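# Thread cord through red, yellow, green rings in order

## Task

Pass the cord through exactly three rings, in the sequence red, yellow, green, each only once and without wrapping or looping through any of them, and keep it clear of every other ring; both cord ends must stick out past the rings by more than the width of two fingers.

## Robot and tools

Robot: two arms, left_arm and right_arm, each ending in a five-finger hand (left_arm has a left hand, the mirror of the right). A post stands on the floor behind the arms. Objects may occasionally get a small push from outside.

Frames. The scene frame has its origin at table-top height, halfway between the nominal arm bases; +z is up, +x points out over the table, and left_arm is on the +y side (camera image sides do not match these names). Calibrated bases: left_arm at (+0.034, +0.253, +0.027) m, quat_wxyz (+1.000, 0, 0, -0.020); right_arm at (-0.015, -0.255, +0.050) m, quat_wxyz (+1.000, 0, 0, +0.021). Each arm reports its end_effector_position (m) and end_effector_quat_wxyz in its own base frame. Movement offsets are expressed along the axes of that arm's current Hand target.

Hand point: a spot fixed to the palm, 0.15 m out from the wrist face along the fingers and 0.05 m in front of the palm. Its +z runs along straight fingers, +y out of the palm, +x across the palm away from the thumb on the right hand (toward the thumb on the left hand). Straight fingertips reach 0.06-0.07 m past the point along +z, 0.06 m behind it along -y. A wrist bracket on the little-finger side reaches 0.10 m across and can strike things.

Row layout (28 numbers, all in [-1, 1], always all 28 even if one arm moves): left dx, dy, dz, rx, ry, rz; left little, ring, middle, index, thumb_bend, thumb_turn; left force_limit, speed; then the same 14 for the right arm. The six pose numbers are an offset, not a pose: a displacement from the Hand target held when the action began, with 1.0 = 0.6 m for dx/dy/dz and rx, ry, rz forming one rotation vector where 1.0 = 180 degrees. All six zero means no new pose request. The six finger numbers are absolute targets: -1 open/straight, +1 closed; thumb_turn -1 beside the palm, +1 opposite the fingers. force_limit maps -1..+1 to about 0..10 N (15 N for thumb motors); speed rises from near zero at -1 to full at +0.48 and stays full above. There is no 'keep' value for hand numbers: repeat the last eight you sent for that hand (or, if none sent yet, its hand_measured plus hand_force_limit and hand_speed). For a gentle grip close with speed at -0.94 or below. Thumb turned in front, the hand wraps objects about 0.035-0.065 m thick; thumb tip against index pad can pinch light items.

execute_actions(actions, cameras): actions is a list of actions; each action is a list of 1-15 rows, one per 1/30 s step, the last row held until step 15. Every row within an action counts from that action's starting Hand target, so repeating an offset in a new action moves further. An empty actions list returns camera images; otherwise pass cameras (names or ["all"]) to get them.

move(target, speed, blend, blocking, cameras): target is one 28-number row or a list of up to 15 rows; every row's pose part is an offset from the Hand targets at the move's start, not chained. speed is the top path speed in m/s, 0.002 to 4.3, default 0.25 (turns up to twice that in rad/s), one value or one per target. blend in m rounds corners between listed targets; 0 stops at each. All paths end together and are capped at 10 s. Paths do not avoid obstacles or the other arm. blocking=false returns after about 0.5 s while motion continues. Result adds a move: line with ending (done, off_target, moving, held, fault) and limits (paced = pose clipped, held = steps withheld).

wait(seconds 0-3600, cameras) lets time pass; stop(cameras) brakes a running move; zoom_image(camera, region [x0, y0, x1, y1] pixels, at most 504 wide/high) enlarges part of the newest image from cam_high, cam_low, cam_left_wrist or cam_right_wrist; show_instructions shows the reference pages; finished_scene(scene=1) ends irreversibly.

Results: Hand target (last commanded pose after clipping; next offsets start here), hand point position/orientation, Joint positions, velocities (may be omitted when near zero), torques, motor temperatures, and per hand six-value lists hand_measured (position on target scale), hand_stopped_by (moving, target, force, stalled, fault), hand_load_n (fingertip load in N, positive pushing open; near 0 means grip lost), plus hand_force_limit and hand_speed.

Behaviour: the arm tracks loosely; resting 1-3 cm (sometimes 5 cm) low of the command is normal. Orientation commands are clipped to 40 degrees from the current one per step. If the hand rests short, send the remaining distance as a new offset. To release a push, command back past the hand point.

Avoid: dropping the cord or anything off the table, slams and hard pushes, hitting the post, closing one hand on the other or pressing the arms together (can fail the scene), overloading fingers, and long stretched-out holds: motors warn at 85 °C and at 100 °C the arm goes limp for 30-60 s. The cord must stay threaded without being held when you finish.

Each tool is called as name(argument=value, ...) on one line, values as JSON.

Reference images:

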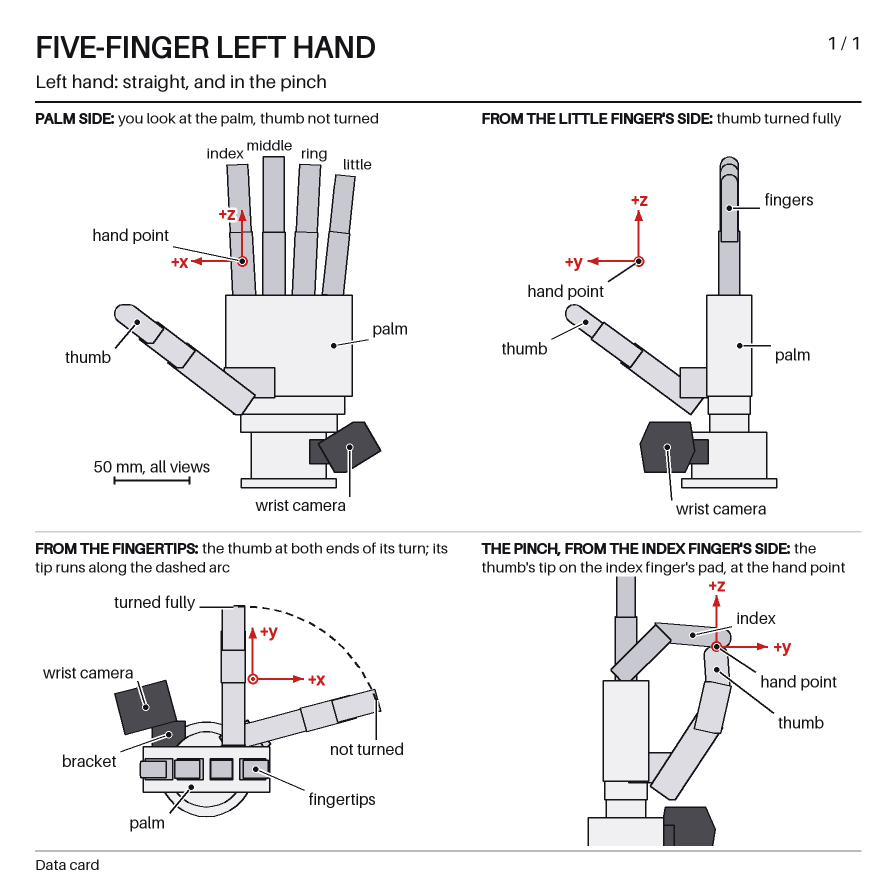

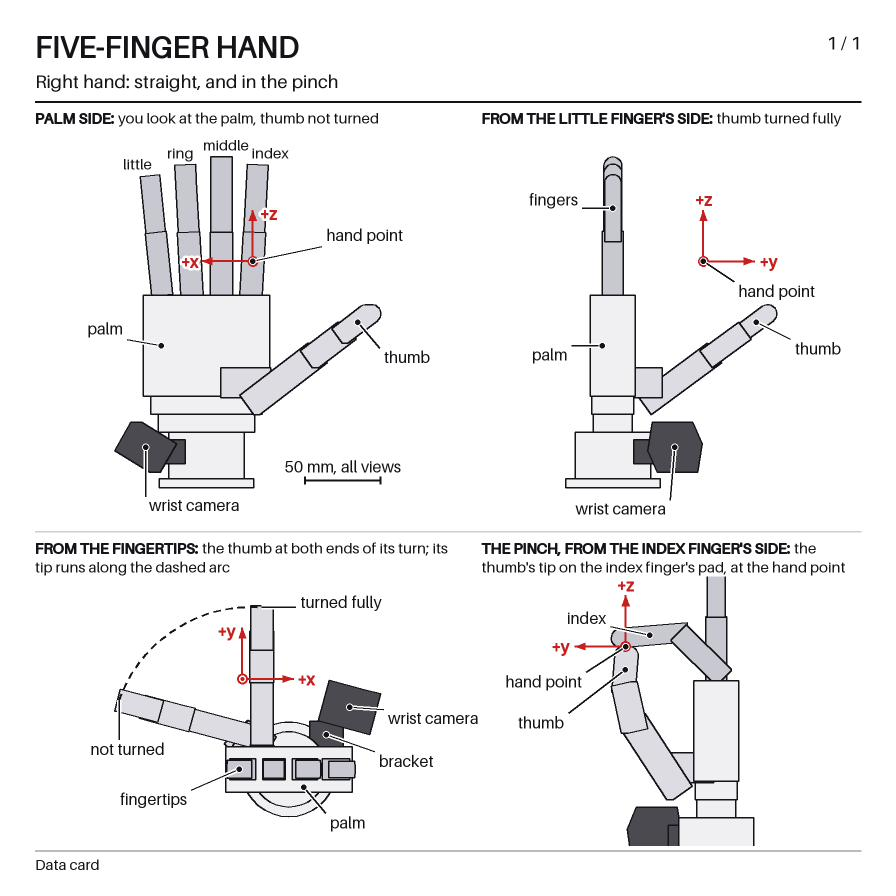

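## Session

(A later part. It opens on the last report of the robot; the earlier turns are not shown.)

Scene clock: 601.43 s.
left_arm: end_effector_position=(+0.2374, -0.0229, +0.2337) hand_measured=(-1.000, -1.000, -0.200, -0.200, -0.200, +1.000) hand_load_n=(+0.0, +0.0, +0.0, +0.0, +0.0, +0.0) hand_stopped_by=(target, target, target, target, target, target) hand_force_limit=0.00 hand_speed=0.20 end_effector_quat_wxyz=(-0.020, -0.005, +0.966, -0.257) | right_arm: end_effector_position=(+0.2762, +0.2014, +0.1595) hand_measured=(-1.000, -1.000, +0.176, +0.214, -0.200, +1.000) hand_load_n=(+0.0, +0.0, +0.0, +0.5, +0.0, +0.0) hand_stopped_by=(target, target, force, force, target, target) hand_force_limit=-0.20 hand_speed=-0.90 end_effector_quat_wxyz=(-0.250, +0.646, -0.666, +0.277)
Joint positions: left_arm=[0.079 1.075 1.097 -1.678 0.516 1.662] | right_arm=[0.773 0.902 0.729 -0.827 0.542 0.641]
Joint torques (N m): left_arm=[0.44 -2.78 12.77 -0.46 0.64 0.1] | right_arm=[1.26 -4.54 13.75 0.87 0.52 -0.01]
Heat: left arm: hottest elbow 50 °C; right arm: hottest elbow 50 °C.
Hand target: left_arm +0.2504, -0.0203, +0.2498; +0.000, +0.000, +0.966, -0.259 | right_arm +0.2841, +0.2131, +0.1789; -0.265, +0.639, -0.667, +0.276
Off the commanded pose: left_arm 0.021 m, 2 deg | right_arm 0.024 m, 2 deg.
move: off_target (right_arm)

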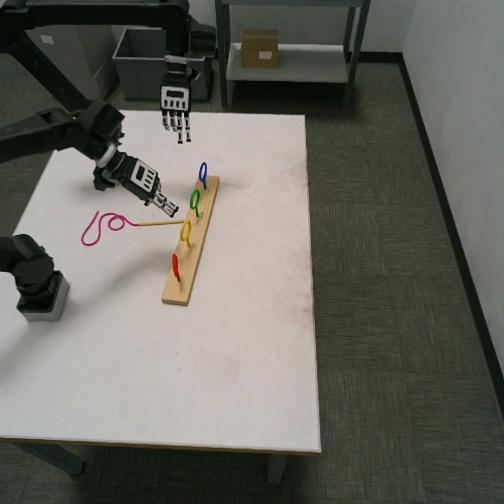

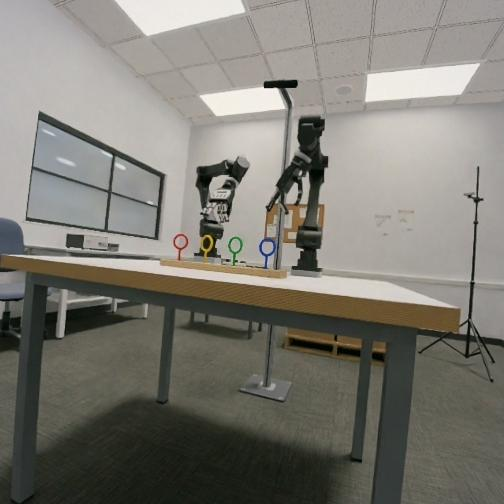

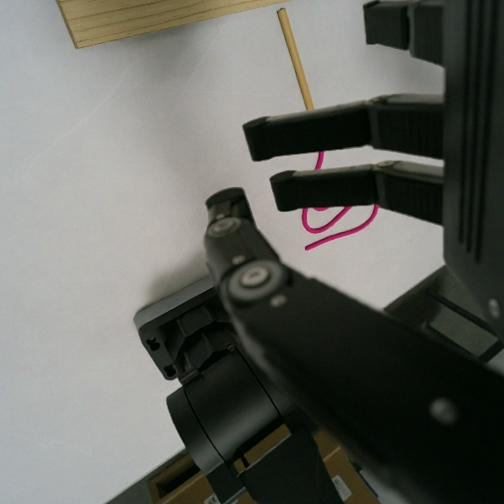

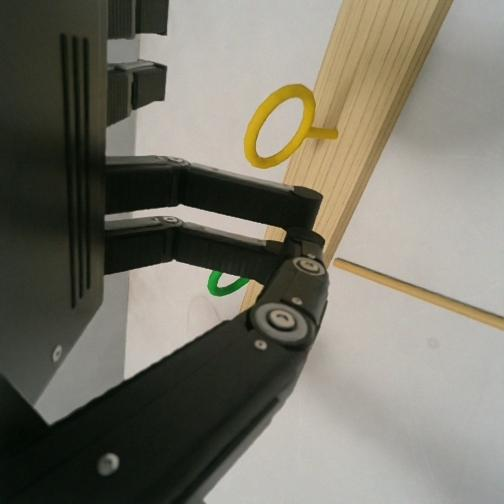

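move(target=[[0,0,0,0,0,0,-1,-1,-0.2,-0.2,-0.2,1,0,0.2,-0.0738,0.263,0.1117,0.1683,-0.4995,-0.3076,-1,-1,-0.1,-0.1,-0.2,1,-0.5,-0.5]], cameras=["cam_high","cam_left_wrist","cam_right_wrist"], speed=0.15)

zoom_image(camera="cam_right_wrist", region=[150, 50, 504, 404])

Scene clock: 645.60 s.
left_arm: end_effector_position=(+0.2374, -0.0229, +0.2337) hand_measured=(-1.000, -1.000, -0.200, -0.200, -0.200, +1.000) hand_load_n=(+0.0, +0.0, +0.0, +0.0, +0.0, +0.0) hand_stopped_by=(target, target, target, target, target, target) hand_force_limit=0.00 hand_speed=0.20 end_effector_quat_wxyz=(-0.020, -0.005, +0.966, -0.257) | right_arm: end_effector_position=(+0.2107, +0.2567, +0.0166) hand_measured=(-1.000, -1.000, -0.100, -0.100, -0.200, +1.000) hand_load_n=(+0.0, +0.0, +0.0, +0.0, +0.0, +0.0) hand_stopped_by=(target, target, target, target, target, target) hand_force_limit=-0.50 hand_speed=-0.50 end_effector_quat_wxyz=(-0.628, +0.770, +0.114, -0.015)
Joint positions: left_arm=[0.079 1.075 1.097 -1.678 0.516 1.662] | right_arm=[0.319 1.465 0.403 0.093 -1.313 -1.076]
Joint torques (N m): left_arm=[0.44 -2.9 12.81 -0.44 0.64 0.1] | right_arm=[1.08 -6.77 7.3 0.4 -1.02 -0.18]
Motor temperatures (°C): left_arm=[32 35 51 35 31 33] | right_arm=[35 34 57 30 33 33]
Heat: left arm: hottest elbow 51 °C; right arm: hottest elbow 57 °C.
Hand target: left_arm +0.2504, -0.0203, +0.2498; +0.000, +0.000, +0.966, -0.259 | right_arm +0.2221, +0.2600, +0.0200; -0.629, +0.768, +0.120, -0.009
Off the commanded pose: left_arm 0.021 m, 2 deg | right_arm 0.012 m, 1 deg.
move: off_target (right_arm)

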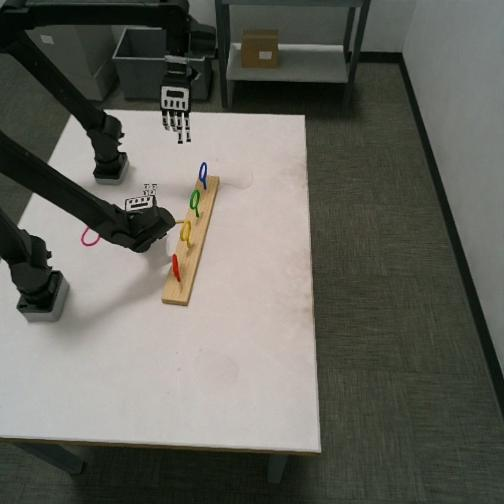

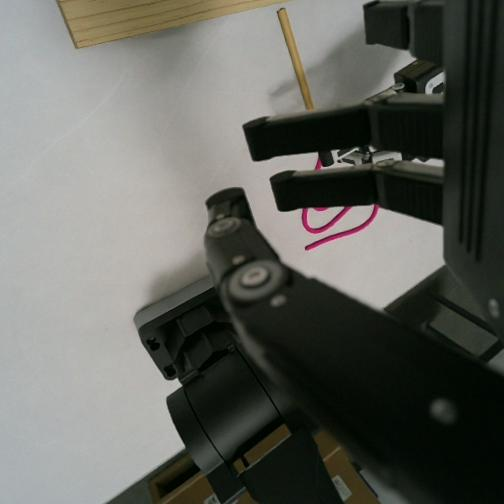

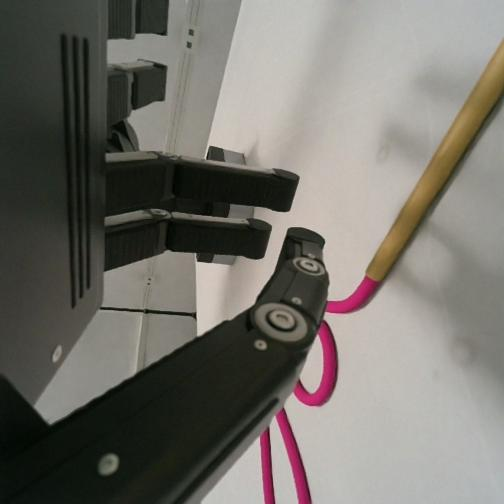

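Scaled by 1.424.

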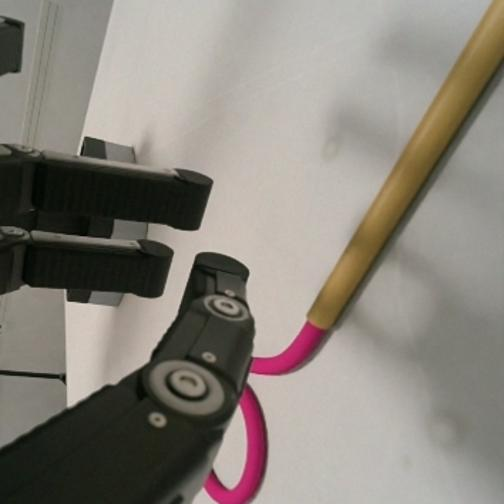

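move(target=[[0,0,0,0,0,0,-1,-1,-0.2,-0.2,-0.2,1,0,0.2,-0.0103,0.0778,0.0125,0,0,0,-1,-1,-0.1,-0.1,-0.2,1,-0.5,-0.5]], cameras=["cam_high","cam_right_wrist"], speed=0.08)

zoom_image(camera="cam_right_wrist", region=[150, 50, 450, 350])

zoom_image(camera="cam_high", region=[100, 160, 240, 300])

Scene clock: 662.73 s.
left_arm: end_effector_position=(+0.2374, -0.0229, +0.2337) hand_measured=(-1.000, -1.000, -0.200, -0.200, -0.200, +1.000) hand_load_n=(+0.0, +0.0, +0.0, +0.0, +0.0, +0.0) hand_stopped_by=(target, target, target, target, target, target) hand_force_limit=0.00 hand_speed=0.20 end_effector_quat_wxyz=(-0.020, -0.005, +0.966, -0.257) | right_arm: end_effector_position=(+0.2114, +0.2562, -0.0275) hand_measured=(-1.000, -1.000, -0.100, -0.100, -0.200, +1.000) hand_load_n=(-0.5, +0.0, +0.0, +0.0, +0.5, +0.0) hand_stopped_by=(target, target, target, target, target, target) hand_force_limit=-0.50 hand_speed=-0.50 end_effector_quat_wxyz=(-0.628, +0.769, +0.118, -0.019)
Joint positions: left_arm=[0.079 1.075 1.097 -1.678 0.516 1.662] | right_arm=[0.317 1.659 0.403 0.241 -1.319 -1.122]
Joint torques (N m): left_arm=[0.38 -2.78 12.77 -0.49 0.64 0.11] | right_arm=[0.67 -7.18 4.77 1.57 -0.98 -0.08]
Motor temperatures (°C): left_arm=[32 35 51 34 31 33] | right_arm=[35 34 56 30 34 33]
Heat: left arm: hottest elbow 51 °C; right arm: hottest elbow 56 °C.
Hand target: left_arm +0.2504, -0.0203, +0.2498; +0.000, +0.000, +0.966, -0.259 | right_arm +0.2229, +0.2577, -0.0276; -0.629, +0.768, +0.120, -0.009
Off the commanded pose: left_arm 0.021 m, 2 deg | right_arm 0.012 m, 1 deg.
move: off_target (right_arm)

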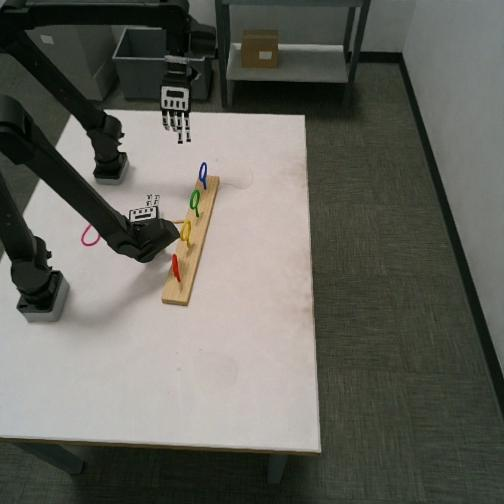

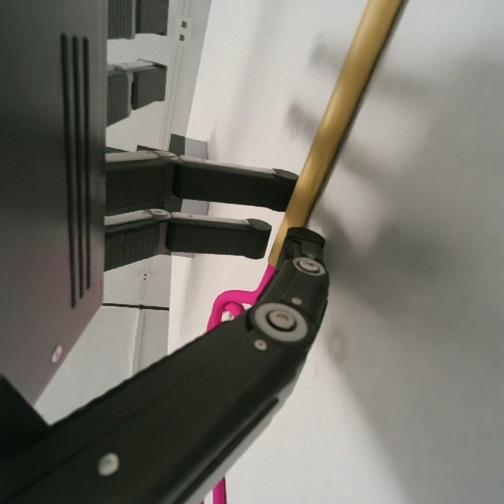

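Scaled by 1.680.

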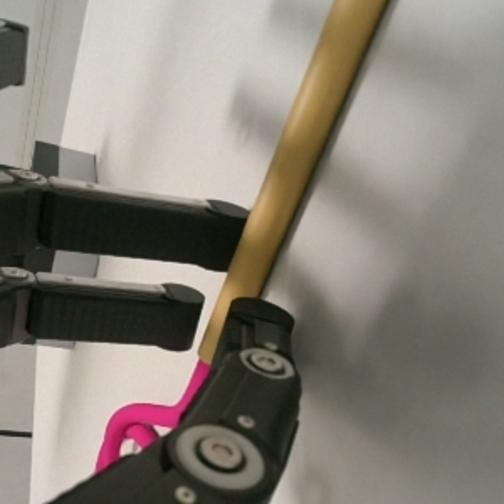

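Scaled by 3.600.

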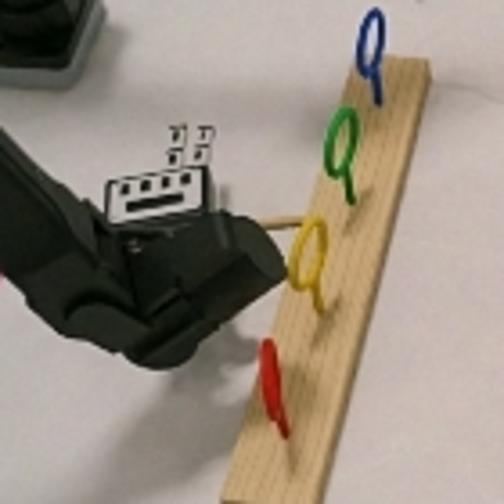

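move(target=[[0,0,0,0,0,0,-1,-1,-0.2,-0.2,-0.2,1,0,0.2,0,0.0065,0.0014,0,0,0,-1,-1,0.1,0.05,-0.2,1,-0.5,-0.8]], cameras=["cam_right_wrist"], speed=0.05)

zoom_image(camera="cam_right_wrist", region=[150, 50, 450, 350])

Scene clock: 666.97 s.
left_arm: end_effector_position=(+0.2374, -0.0229, +0.2337) hand_measured=(-1.000, -1.000, -0.200, -0.200, -0.200, +1.000) hand_load_n=(+0.0, +0.0, +0.0, +0.0, +0.0, +0.0) hand_stopped_by=(target, target, target, target, target, target) hand_force_limit=0.00 hand_speed=0.20 end_effector_quat_wxyz=(-0.020, -0.005, +0.966, -0.257) | right_arm: end_effector_position=(+0.2128, +0.2578, -0.0272) hand_measured=(-1.000, -1.000, +0.100, +0.050, -0.200, +1.000) hand_load_n=(+0.0, +0.0, +1.5, +0.0, +0.0, +0.0) hand_stopped_by=(target, target, target, target, target, target) hand_force_limit=-0.50 hand_speed=-0.80 end_effector_quat_wxyz=(-0.632, +0.765, +0.122, -0.018)
Joint positions: left_arm=[0.079 1.075 1.097 -1.678 0.516 1.662] | right_arm=[0.317 1.67 0.407 0.258 -1.332 -1.122]
Joint torques (N m): left_arm=[0.44 -2.67 12.77 -0.47 0.63 0.09] | right_arm=[0.32 -7.65 4.71 1.48 -0.39 -0.11]
Motor temperatures (°C): left_arm=[32 35 51 34 31 33] | right_arm=[35 34 55 30 34 33]
Heat: left arm: hottest elbow 51 °C; right arm: hottest elbow 55 °C.
Hand target: left_arm +0.2504, -0.0203, +0.2498; +0.000, +0.000, +0.966, -0.259 | right_arm +0.2233, +0.2578, -0.0316; -0.629, +0.768, +0.120, -0.010
Off the commanded pose: left_arm 0.021 m, 2 deg | right_arm 0.011 m, 1 deg.
move: off_target (right_arm)

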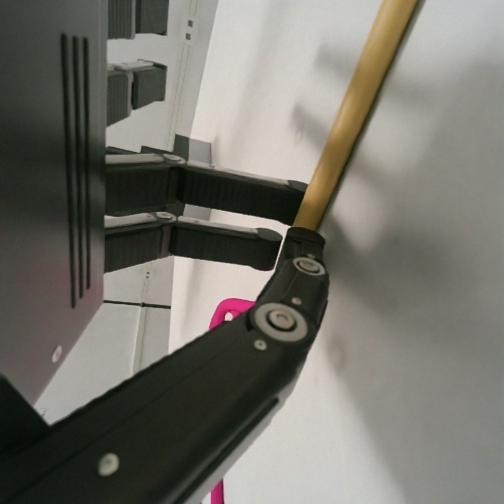

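Scaled by 1.680.

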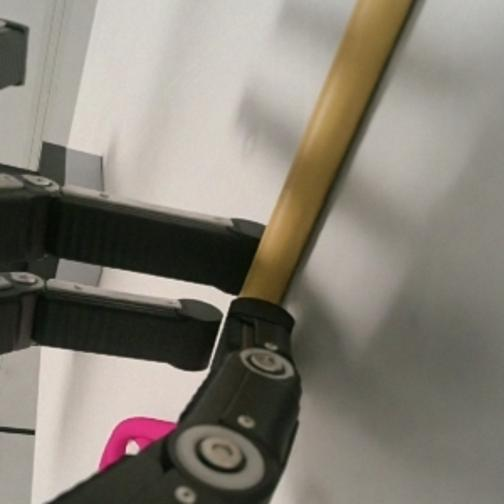

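move(target=[[0,0,0,0,0,0,-1,-1,-0.2,-0.2,-0.2,1,0,0.2,0,0,0,0,0,0,-1,-1,0.4,0.4,-0.2,1,-0.3,-0.9]], cameras=["cam_right_wrist"], speed=0.05)

zoom_image(camera="cam_right_wrist", region=[200, 100, 400, 300])

Scene clock: 670.80 s.
left_arm: end_effector_position=(+0.2374, -0.0229, +0.2337) hand_measured=(-1.000, -1.000, -0.200, -0.200, -0.200, +1.000) hand_load_n=(+0.0, +0.0, +0.0, +0.0, +0.0, +0.0) hand_stopped_by=(target, target, target, target, target, target) hand_force_limit=0.00 hand_speed=0.20 end_effector_quat_wxyz=(-0.020, -0.005, +0.966, -0.257) | right_arm: end_effector_position=(+0.2132, +0.2580, -0.0270) hand_measured=(-1.000, -1.000, +0.172, +0.206, -0.200, +1.000) hand_load_n=(+0.0, +0.0, +4.5, +4.0, +2.5, -0.5) hand_stopped_by=(target, target, force, force, target, target) hand_force_limit=-0.30 hand_speed=-0.90 end_effector_quat_wxyz=(-0.633, +0.764, +0.123, -0.017)
Joint positions: left_arm=[0.079 1.075 1.097 -1.678 0.516 1.662] | right_arm=[0.317 1.67 0.407 0.261 -1.332 -1.122]
Joint torques (N m): left_arm=[0.5 -2.78 12.78 -0.42 0.64 0.1] | right_arm=[-0.26 -7.41 4.63 1.25 -0.4 -0.11]
Heat: left arm: hottest elbow 51 °C; right arm: hottest elbow 54 °C.
Hand target: left_arm +0.2504, -0.0203, +0.2498; +0.000, +0.000, +0.966, -0.259 | right_arm +0.2232, +0.2578, -0.0316; -0.629, +0.768, +0.120, -0.010
Off the commanded pose: left_arm 0.021 m, 2 deg | right_arm 0.011 m, 1 deg.
move: done

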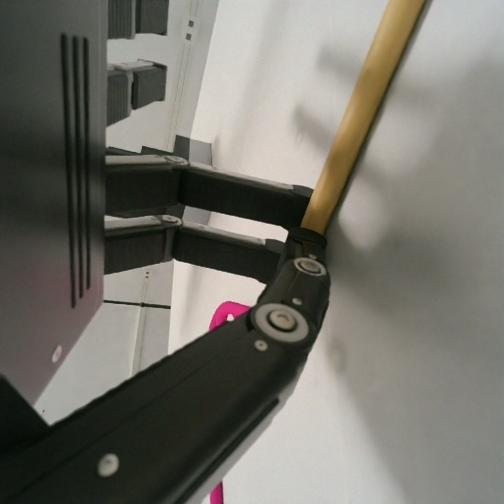

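Scaled by 2.520.

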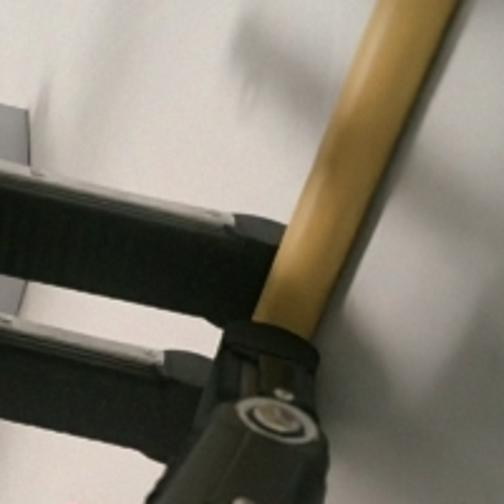

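move(target=[[0,0,0,0,0,0,-1,-1,-0.2,-0.2,-0.2,1,0,0.2,0,0,0,0,0,0,-1,-1,0.6,0.6,-0.2,1,-0.1,-0.9],[0,0,0,0,0,0,-1,-1,-0.2,-0.2,-0.2,1,0,0.2,0.0023,-0.0161,-0.0035,0,0,0,-1,-1,0.6,0.6,-0.2,1,-0.1,-0.9]], cameras=["cam_right_wrist"], speed=0.05)

zoom_image(camera="cam_right_wrist", region=[200, 100, 400, 300])

Scene clock: 681.93 s.
left_arm: end_effector_position=(+0.2374, -0.0229, +0.2337) hand_measured=(-1.000, -1.000, -0.200, -0.200, -0.200, +1.000) hand_load_n=(+0.0, +0.0, +0.0, +0.0, +0.0, +0.0) hand_stopped_by=(target, target, target, target, target, target) hand_force_limit=0.00 hand_speed=0.20 end_effector_quat_wxyz=(-0.020, -0.005, +0.966, -0.257) | right_arm: end_effector_position=(+0.2137, +0.2573, -0.0258) hand_measured=(-1.000, -1.000, +0.178, +0.214, -0.202, +1.000) hand_load_n=(+0.0, +0.0, +5.5, +3.0, +4.0, +0.0) hand_stopped_by=(target, target, force, force, target, target) hand_force_limit=-0.10 hand_speed=-0.90 end_effector_quat_wxyz=(-0.630, +0.767, +0.120, -0.017)
Joint positions: left_arm=[0.079 1.075 1.097 -1.678 0.516 1.662] | right_arm=[0.317 1.658 0.407 0.245 -1.324 -1.12]
Joint torques (N m): left_arm=[0.44 -2.73 12.79 -0.44 0.64 0.09] | right_arm=[0.38 -9.47 4.62 0.36 -0.85 -0.11]
Heat: left arm: hottest elbow 51 °C; right arm: hottest elbow 53 °C.
Hand target: left_arm +0.2504, -0.0203, +0.2498; +0.000, +0.000, +0.966, -0.259 | right_arm +0.2234, +0.2577, -0.0216; -0.629, +0.768, +0.120, -0.009
Off the commanded pose: left_arm 0.021 m, 2 deg | right_arm 0.010 m, 1 deg.
move: done

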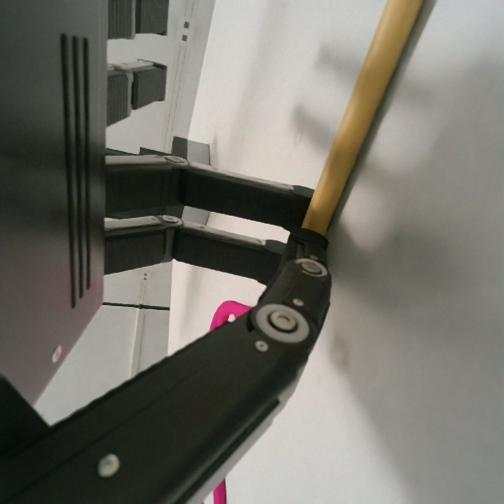

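Scaled by 2.520.

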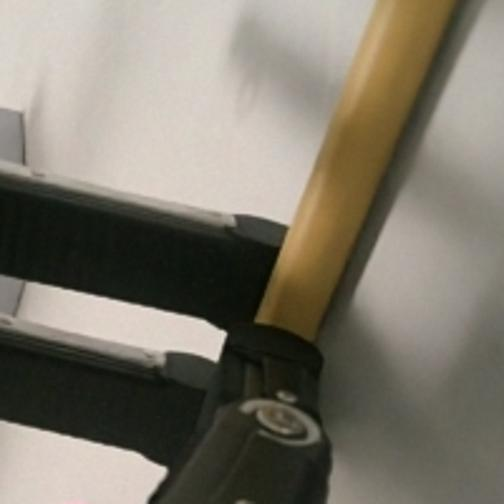

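move(target=[[0,0,0,0,0,0,-1,-1,-0.2,-0.2,-0.2,1,0,0.2,0.0027,-0.0194,-0.0042,0,0,0,-1,-1,0.6,0.6,-0.2,1,-0.1,-0.9],[0,0,0,0,0,0,-1,-1,-0.2,-0.2,-0.2,1,0,0.2,-0.1297,-0.0378,-0.0042,0,0,0,-1,-1,0.6,0.6,-0.2,1,-0.1,-0.9]], cameras=["cam_high","cam_right_wrist","cam_left_wrist"], speed=0.05)

zoom_image(camera="cam_right_wrist", region=[200, 100, 400, 300])

Scene clock: 690.97 s.
left_arm: end_effector_position=(+0.2374, -0.0229, +0.2337) hand_measured=(-1.000, -1.000, -0.200, -0.200, -0.200, +1.000) hand_load_n=(+0.0, -0.5, +0.0, +0.0, +0.0, +0.0) hand_stopped_by=(target, target, target, target, target, target) hand_force_limit=0.00 hand_speed=0.20 end_effector_quat_wxyz=(-0.020, -0.005, +0.966, -0.257) | right_arm: end_effector_position=(+0.1464, +0.2427, -0.0110) hand_measured=(-1.000, -1.000, +0.178, +0.214, -0.202, +1.000) hand_load_n=(+0.0, +0.0, +5.0, +2.5, +4.0, +0.0) hand_stopped_by=(target, target, force, force, target, target) hand_force_limit=-0.10 hand_speed=-0.90 end_effector_quat_wxyz=(-0.629, +0.769, +0.117, -0.011)
Joint positions: left_arm=[0.079 1.075 1.097 -1.678 0.516 1.662] | right_arm=[0.352 1.474 0.195 0.416 -1.292 -0.977]
Joint torques (N m): left_arm=[0.44 -2.67 12.74 -0.44 0.64 0.09] | right_arm=[1.96 -6.59 2.76 1.7 -0.69 0.1]
Heat: left arm: hottest elbow 51 °C; right arm: hottest elbow 52 °C.
Hand target: left_arm +0.2504, -0.0203, +0.2498; +0.000, +0.000, +0.966, -0.259 | right_arm +0.1444, +0.2441, -0.0098; -0.629, +0.768, +0.121, -0.009
Off the commanded pose: left_arm 0.021 m, 2 deg | right_arm 0.003 m, 0 deg.
move: done
Images, in order (width x height): cam_high 504x504, cam_left_wrist 504x504, cam_right_wrist 504x504.

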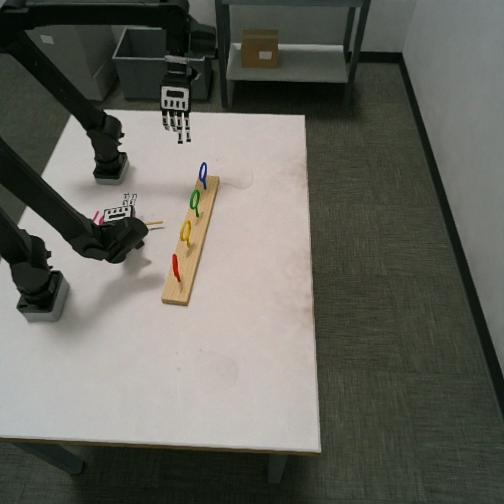

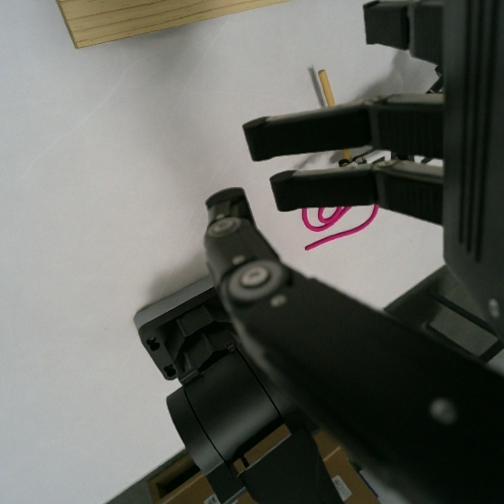

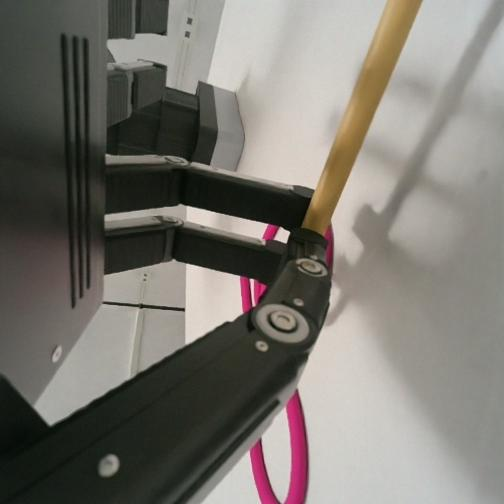

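Scaled by 2.520.

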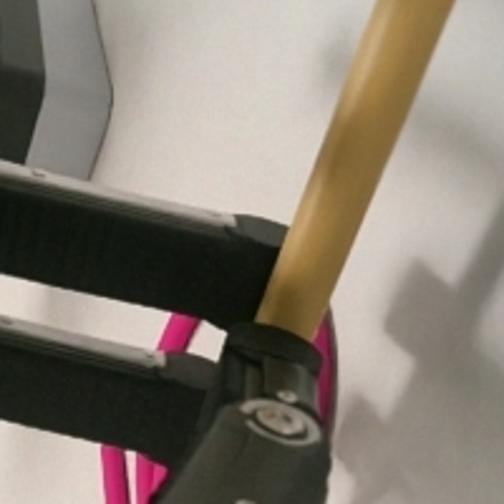

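move(target=[[0,0,0,0,0,0,-1,-1,-0.2,-0.2,-0.2,1,0,0.2,0.0952,-0.0118,0.037,-0.028,0.1991,0.0427,-1,-1,0.6,0.6,-0.2,1,-0.1,-0.9]], cameras=["cam_high","cam_right_wrist","cam_left_wrist"], speed=0.08)

zoom_image(camera="cam_high", region=[70, 170, 240, 310])

Scene clock: 707.50 s.
left_arm: end_effector_position=(+0.2374, -0.0229, +0.2337) hand_measured=(-1.000, -1.000, -0.200, -0.200, -0.200, +1.000) hand_load_n=(+0.0, +0.0, +0.0, +0.0, +0.0, +0.0) hand_stopped_by=(target, target, target, target, target, target) hand_force_limit=0.00 hand_speed=0.20 end_effector_quat_wxyz=(-0.020, -0.005, +0.966, -0.257) | right_arm: end_effector_position=(+0.1989, +0.2773, +0.0005) hand_measured=(-1.000, -1.000, +0.178, +0.214, -0.202, +1.000) hand_load_n=(+0.0, +0.0, +5.5, +3.0, +4.0, +0.0) hand_stopped_by=(target, target, force, force, target, target) hand_force_limit=-0.10 hand_speed=-0.90 end_effector_quat_wxyz=(-0.598, +0.767, -0.128, +0.195)
Joint positions: left_arm=[0.079 1.075 1.097 -1.678 0.516 1.662] | right_arm=[0.685 1.65 0.038 1.383 -0.396 -0.239]
Joint torques (N m): left_arm=[0.38 -2.61 12.77 -0.44 0.64 0.09] | right_arm=[1.38 -5.54 0.55 2.74 0.01 -0.01]
Motor temperatures (°C): left_arm=[32 35 51 34 31 33] | right_arm=[35 34 49 30 33 33]
Heat: left arm: hottest elbow 51 °C; right arm: hottest elbow 49 °C.
Hand target: left_arm +0.2504, -0.0203, +0.2498; +0.000, +0.000, +0.966, -0.259 | right_arm +0.1948, +0.2780, +0.0002; -0.600, +0.766, -0.129, +0.191
Off the commanded pose: left_arm 0.021 m, 2 deg | right_arm 0.004 m, 1 deg.
move: done
Images, in order (width x height): cam_high 504x504, cam_left_wrist 504x504, cam_right_wrist 504x504.

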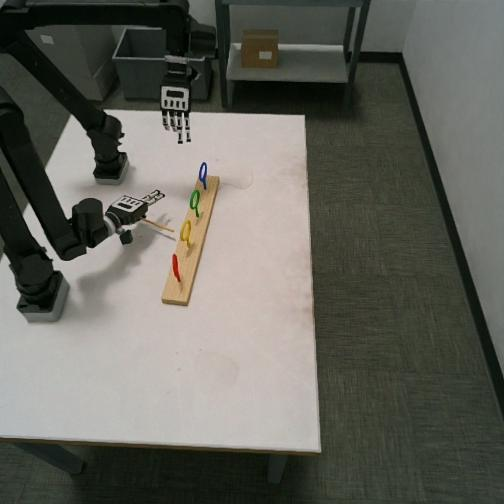

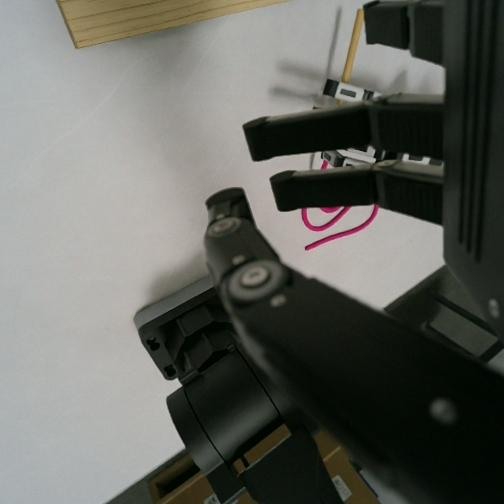

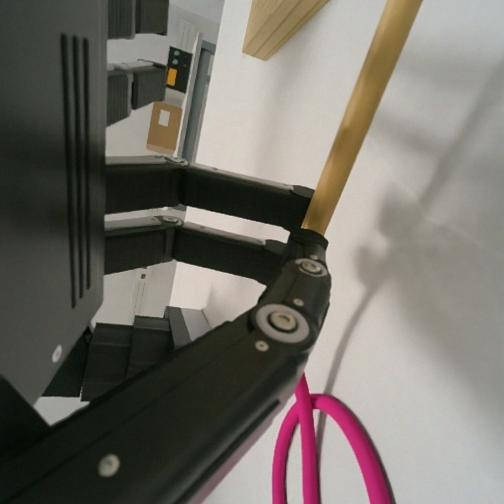

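Scaled by 2.965.

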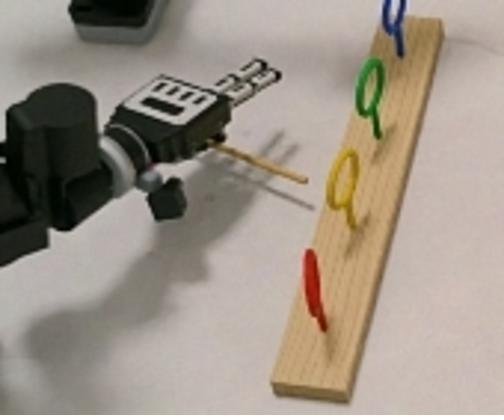

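move(target=[[0,0,0,0,0,0,-1,-1,-0.2,-0.2,-0.2,1,0,0.2,-0.0069,0.0484,0.0103,0,0,0,-1,-1,0.6,0.6,-0.2,1,-0.1,-0.9]], cameras=["cam_right_wrist","cam_high"], speed=0.06)

zoom_image(camera="cam_right_wrist", region=[150, 50, 450, 350])

Scene clock: 714.80 s.
left_arm: end_effector_position=(+0.2374, -0.0229, +0.2337) hand_measured=(-1.000, -1.000, -0.200, -0.200, -0.200, +1.000) hand_load_n=(+0.0, +0.0, +0.0, +0.0, +0.0, +0.0) hand_stopped_by=(target, target, target, target, target, target) hand_force_limit=0.00 hand_speed=0.20 end_effector_quat_wxyz=(-0.020, -0.005, +0.966, -0.257) | right_arm: end_effector_position=(+0.1963, +0.2760, -0.0263) hand_measured=(-1.000, -1.000, +0.178, +0.214, -0.202, +1.000) hand_load_n=(+0.0, -0.5, +5.5, +3.5, +3.5, +0.0) hand_stopped_by=(target, target, force, force, target, target) hand_force_limit=-0.10 hand_speed=-0.90 end_effector_quat_wxyz=(-0.589, +0.775, -0.133, +0.186)
Joint positions: left_arm=[0.079 1.075 1.097 -1.678 0.516 1.662] | right_arm=[0.687 1.88 0.053 1.567 -0.395 -0.239]
Joint torques (N m): left_arm=[0.38 -2.78 12.79 -0.47 0.65 0.09] | right_arm=[1.79 -5.83 -0.25 2.77 -0.13 -0.11]
Heat: left arm: hottest elbow 51 °C; right arm: hottest elbow 48 °C.
Hand target: left_arm +0.2504, -0.0203, +0.2498; +0.000, +0.000, +0.966, -0.259 | right_arm +0.1949, +0.2780, -0.0296; -0.600, +0.766, -0.129, +0.191
Off the commanded pose: left_arm 0.021 m, 2 deg | right_arm 0.004 m, 2 deg.
joint sent to its limit (right arm) — joint 4 (wrist pitch), upper limit. The joint targets still meet the commanded pose.
move: done
Images, in order (width x height): cam_high 504x504, cam_right_wrist 504x504.

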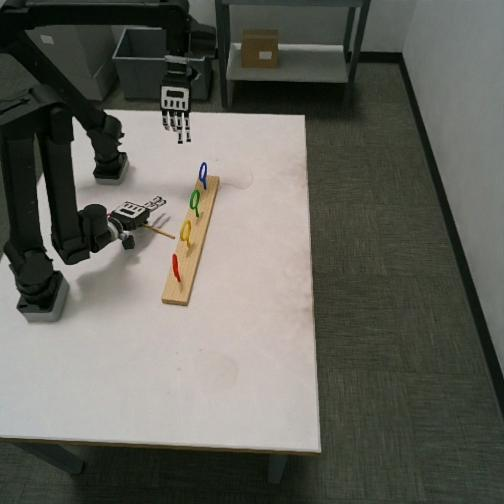

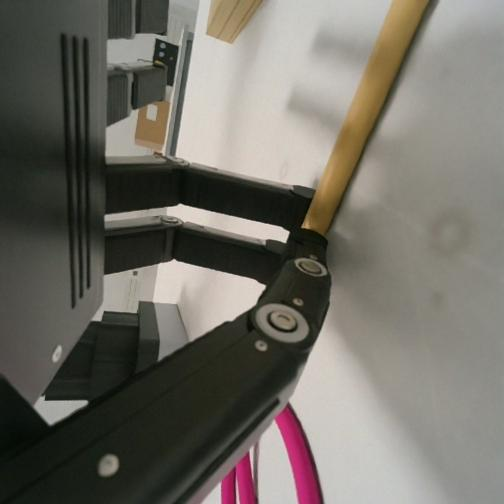

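Scaled by 1.680.

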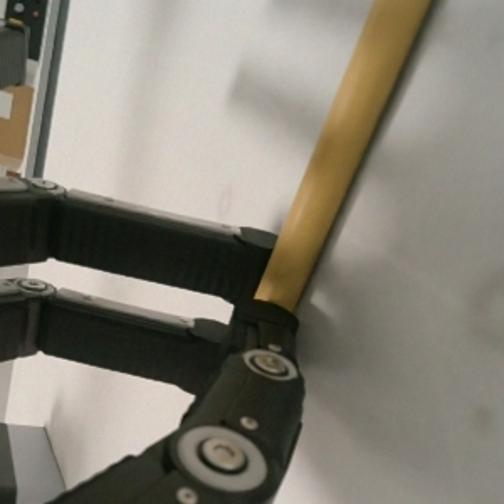

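move(target=[[0,0,0,0,0,0,-1,-1,-0.2,-0.2,-0.2,1,0,0.2,0,0,0,0,0,0,-1,-1,-0.1,-0.1,-0.2,1,-0.1,-0.85]], cameras=["cam_right_wrist","cam_high"], speed=0.06)

zoom_image(camera="cam_right_wrist", region=[150, 50, 450, 350])

Scene clock: 718.50 s.
left_arm: end_effector_position=(+0.2374, -0.0229, +0.2337) hand_measured=(-1.000, -1.000, -0.200, -0.200, -0.200, +1.000) hand_load_n=(+0.0, +0.0, +0.0, +0.5, +0.0, +0.0) hand_stopped_by=(target, target, target, target, target, target) hand_force_limit=0.00 hand_speed=0.20 end_effector_quat_wxyz=(-0.020, -0.005, +0.966, -0.257) | right_arm: end_effector_position=(+0.1957, +0.2756, -0.0277) hand_measured=(-1.000, -1.000, -0.100, -0.100, -0.200, +1.000) hand_load_n=(+0.0, +0.0, +0.0, +0.0, +0.0, +0.0) hand_stopped_by=(target, target, target, target, target, target) hand_force_limit=-0.10 hand_speed=-0.85 end_effector_quat_wxyz=(-0.587, +0.777, -0.134, +0.185)
Joint positions: left_arm=[0.079 1.075 1.097 -1.678 0.516 1.662] | right_arm=[0.687 1.885 0.053 1.567 -0.395 -0.239]
Joint torques (N m): left_arm=[0.38 -2.67 12.78 -0.4 0.65 0.09] | right_arm=[1.2 -6.83 -0.54 2.44 -0.18 -0.15]
Heat: left arm: hottest elbow 51 °C; right arm: hottest elbow 48 °C.
Hand target: left_arm +0.2504, -0.0203, +0.2498; +0.000, +0.000, +0.966, -0.259 | right_arm +0.1949, +0.2780, -0.0296; -0.600, +0.766, -0.129, +0.191
Off the commanded pose: left_arm 0.021 m, 2 deg | right_arm 0.003 m, 2 deg.
joint sent to its limit (right arm) — joint 4 (wrist pitch), upper limit. The joint targets still meet the commanded pose.
move: done
Images, in order (width x height): cam_high 504x504, cam_right_wrist 504x504.

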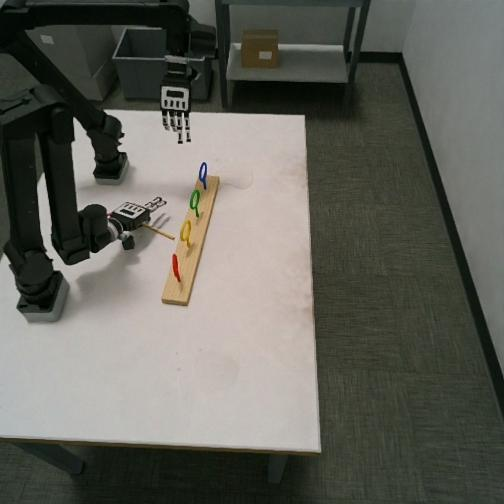

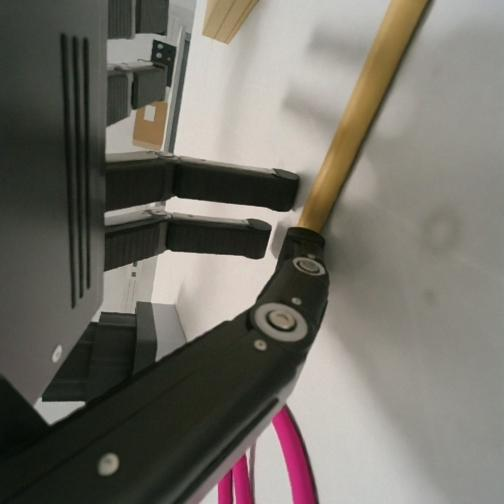

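Scaled by 1.680.

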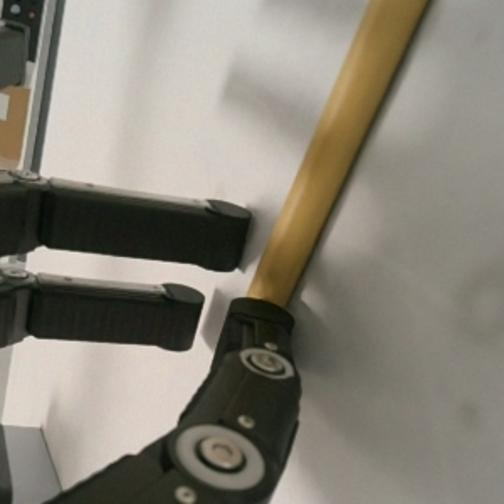

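move(target=[[0,0,0,0,0,0,-1,-1,-0.2,-0.2,-0.2,1,0,0.2,0.003,-0.0177,-0.0122,0,0,0,-1,-1,-0.1,-0.1,-0.2,1,-0.1,-0.85],[0,0,0,0,0,0,-1,-1,-0.2,-0.2,-0.2,1,0,0.2,0.1103,-0.003,-0.0093,0,0,0,-1,-1,-0.1,-0.1,-0.2,1,-0.1,-0.85]], cameras=["cam_right_wrist","cam_high","cam_left_wrist"], speed=0.08)

zoom_image(camera="cam_right_wrist", region=[150, 50, 450, 350])

Scene clock: 732.00 s.
left_arm: end_effector_position=(+0.2374, -0.0229, +0.2337) hand_measured=(-1.000, -1.000, -0.200, -0.200, -0.200, +1.000) hand_load_n=(+0.0, +0.0, +0.0, +0.0, +0.0, +0.0) hand_stopped_by=(target, target, target, target, target, target) hand_force_limit=0.00 hand_speed=0.20 end_effector_quat_wxyz=(-0.020, -0.005, +0.966, -0.257) | right_arm: end_effector_position=(+0.2456, +0.2456, -0.0197) hand_measured=(-1.000, -1.000, -0.100, -0.100, -0.200, +1.000) hand_load_n=(+0.0, -0.5, -0.5, +0.0, +0.0, +0.0) hand_stopped_by=(target, target, target, target, target, target) hand_force_limit=-0.10 hand_speed=-0.85 end_effector_quat_wxyz=(-0.600, +0.767, -0.133, +0.184)
Joint positions: left_arm=[0.079 1.075 1.097 -1.678 0.516 1.662] | right_arm=[0.399 1.802 0.116 1.409 -0.683 -0.303]
Joint torques (N m): left_arm=[0.5 -2.73 12.81 -0.47 0.64 0.1] | right_arm=[-0.62 -8.29 1.07 1.61 -0.39 -0.18]
Heat: left arm: hottest elbow 52 °C; right arm: hottest elbow 47 °C.
Hand target: left_arm +0.2504, -0.0203, +0.2498; +0.000, +0.000, +0.966, -0.259 | right_arm +0.2514, +0.2453, -0.0178; -0.600, +0.766, -0.129, +0.191
Off the commanded pose: left_arm 0.021 m, 2 deg | right_arm 0.006 m, 1 deg.
move: done
Images, in order (width x height): cam_high 504x504, cam_left_wrist 504x504, cam_right_wrist 504x504.

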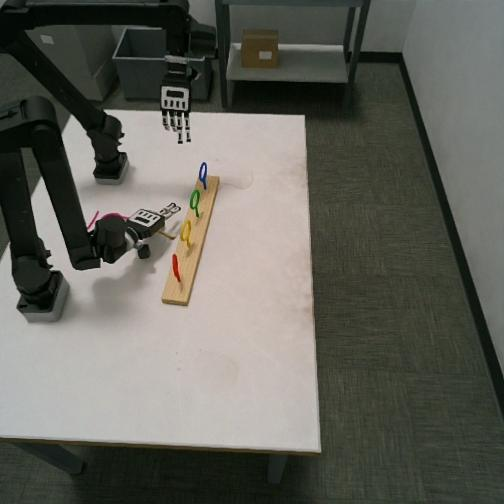

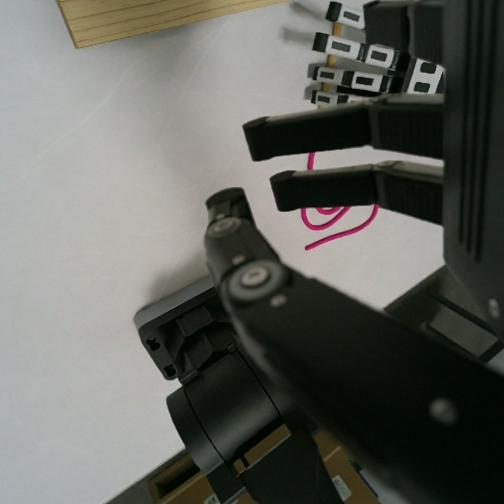

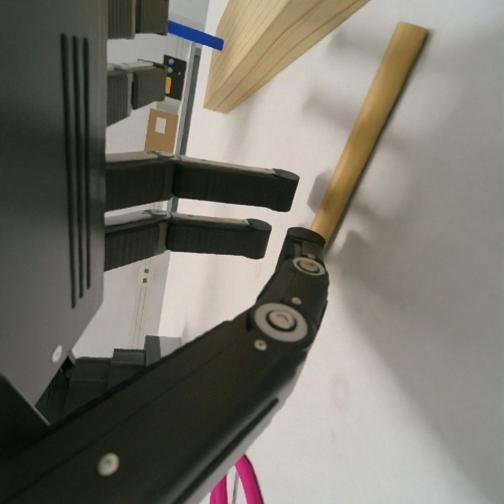

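Scaled by 1.680.

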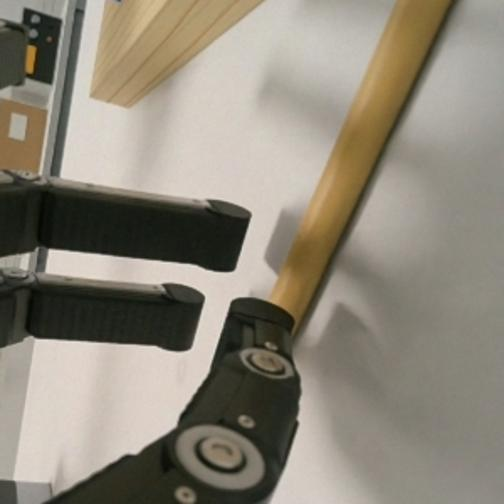

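move(target=[[0,0,0,0,0,0,-1,-1,-0.2,-0.2,-0.2,1,0,0.2,0.0218,0.0263,-0.008,0,0,0,-1,-1,-0.1,-0.1,-0.2,1,-0.1,-0.85]], cameras=["cam_right_wrist"], speed=0.06)

zoom_image(camera="cam_right_wrist", region=[150, 50, 450, 350])

Scene clock: 743.43 s.
left_arm: end_effector_position=(+0.2374, -0.0229, +0.2337) hand_measured=(-1.000, -1.000, -0.200, -0.200, -0.200, +1.000) hand_load_n=(+0.0, +0.0, +0.0, +0.0, +0.0, +0.0) hand_stopped_by=(target, target, target, target, target, target) hand_force_limit=0.00 hand_speed=0.20 end_effector_quat_wxyz=(-0.020, -0.005, +0.966, -0.257) | right_arm: end_effector_position=(+0.2538, +0.2340, -0.0283) hand_measured=(-1.000, -1.000, -0.100, -0.100, -0.200, +1.000) hand_load_n=(+0.0, +0.0, +0.0, +0.0, +0.0, +0.0) hand_stopped_by=(target, target, target, target, target, target) hand_force_limit=-0.10 hand_speed=-0.85 end_effector_quat_wxyz=(-0.601, +0.767, -0.132, +0.179)
Joint positions: left_arm=[0.079 1.075 1.097 -1.678 0.516 1.662] | right_arm=[0.325 1.859 0.135 1.426 -0.762 -0.328]
Joint torques (N m): left_arm=[0.38 -2.78 12.79 -0.43 0.64 0.1] | right_arm=[-0.09 -6.59 0.76 2.59 -0.26 -0.26]
Heat: left arm: hottest elbow 52 °C; right arm: hottest elbow 46 °C.
Hand target: left_arm +0.2504, -0.0203, +0.2498; +0.000, +0.000, +0.966, -0.259 | right_arm +0.2614, +0.2316, -0.0302; -0.600, +0.766, -0.129, +0.191
Off the commanded pose: left_arm 0.021 m, 2 deg | right_arm 0.008 m, 1 deg.
move: done

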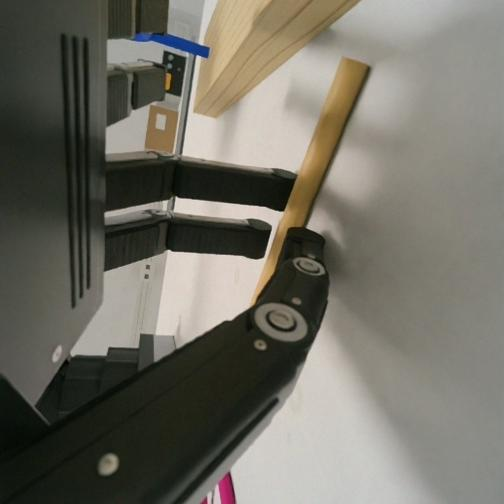

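Scaled by 1.680.

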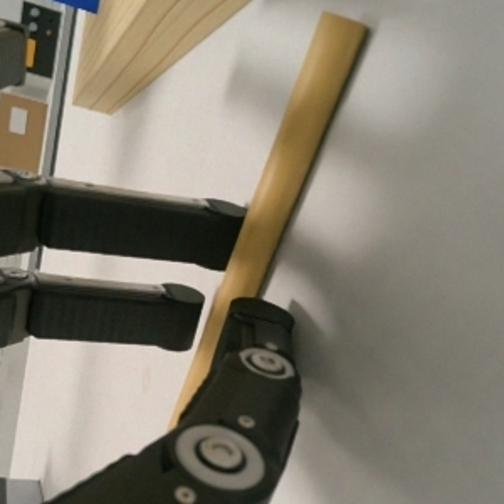

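move(target=[[0,0,0,0,0,0,-1,-1,-0.2,-0.2,-0.2,1,0,0.2,-0.0005,0.0032,0.0007,0,0,0,-1,-1,0.55,0.55,-0.2,1,-0.1,-0.9]], cameras=["cam_right_wrist"], speed=0.06)

zoom_image(camera="cam_right_wrist", region=[150, 50, 450, 350])

Scene clock: 747.90 s.
left_arm: end_effector_position=(+0.2374, -0.0229, +0.2337) hand_measured=(-1.000, -1.000, -0.200, -0.200, -0.200, +1.000) hand_load_n=(+0.0, +0.0, +0.0, +0.0, +0.0, +0.0) hand_stopped_by=(target, target, target, target, target, target) hand_force_limit=0.00 hand_speed=0.20 end_effector_quat_wxyz=(-0.020, -0.005, +0.966, -0.257) | right_arm: end_effector_position=(+0.2593, +0.2360, -0.0268) hand_measured=(-1.000, -1.000, +0.176, +0.206, -0.202, +1.000) hand_load_n=(+0.0, +0.0, +5.0, +4.5, +3.5, +0.0) hand_stopped_by=(target, target, force, force, target, target) hand_force_limit=-0.10 hand_speed=-0.90 end_effector_quat_wxyz=(-0.606, +0.763, -0.125, +0.186)
Joint positions: left_arm=[0.079 1.075 1.097 -1.678 0.516 1.662] | right_arm=[0.324 1.873 0.146 1.451 -0.766 -0.331]
Joint torques (N m): left_arm=[0.44 -2.67 12.74 -0.44 0.66 0.1] | right_arm=[0.15 -7.06 -0.05 1.89 -0.04 -0.24]
Heat: left arm: hottest elbow 52 °C; right arm: hottest elbow 45 °C.
Hand target: left_arm +0.2504, -0.0203, +0.2498; +0.000, +0.000, +0.966, -0.259 | right_arm +0.2613, +0.2317, -0.0322; -0.600, +0.766, -0.129, +0.191
Off the commanded pose: left_arm 0.021 m, 2 deg | right_arm 0.007 m, 1 deg.
move: done

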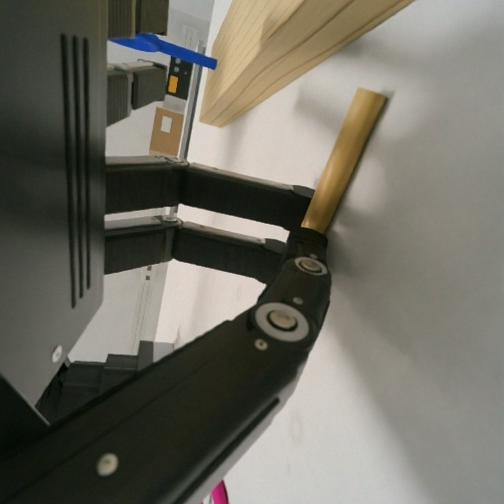

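Scaled by 1.680.

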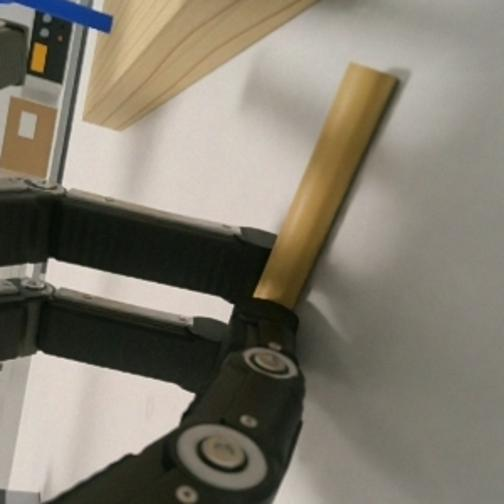

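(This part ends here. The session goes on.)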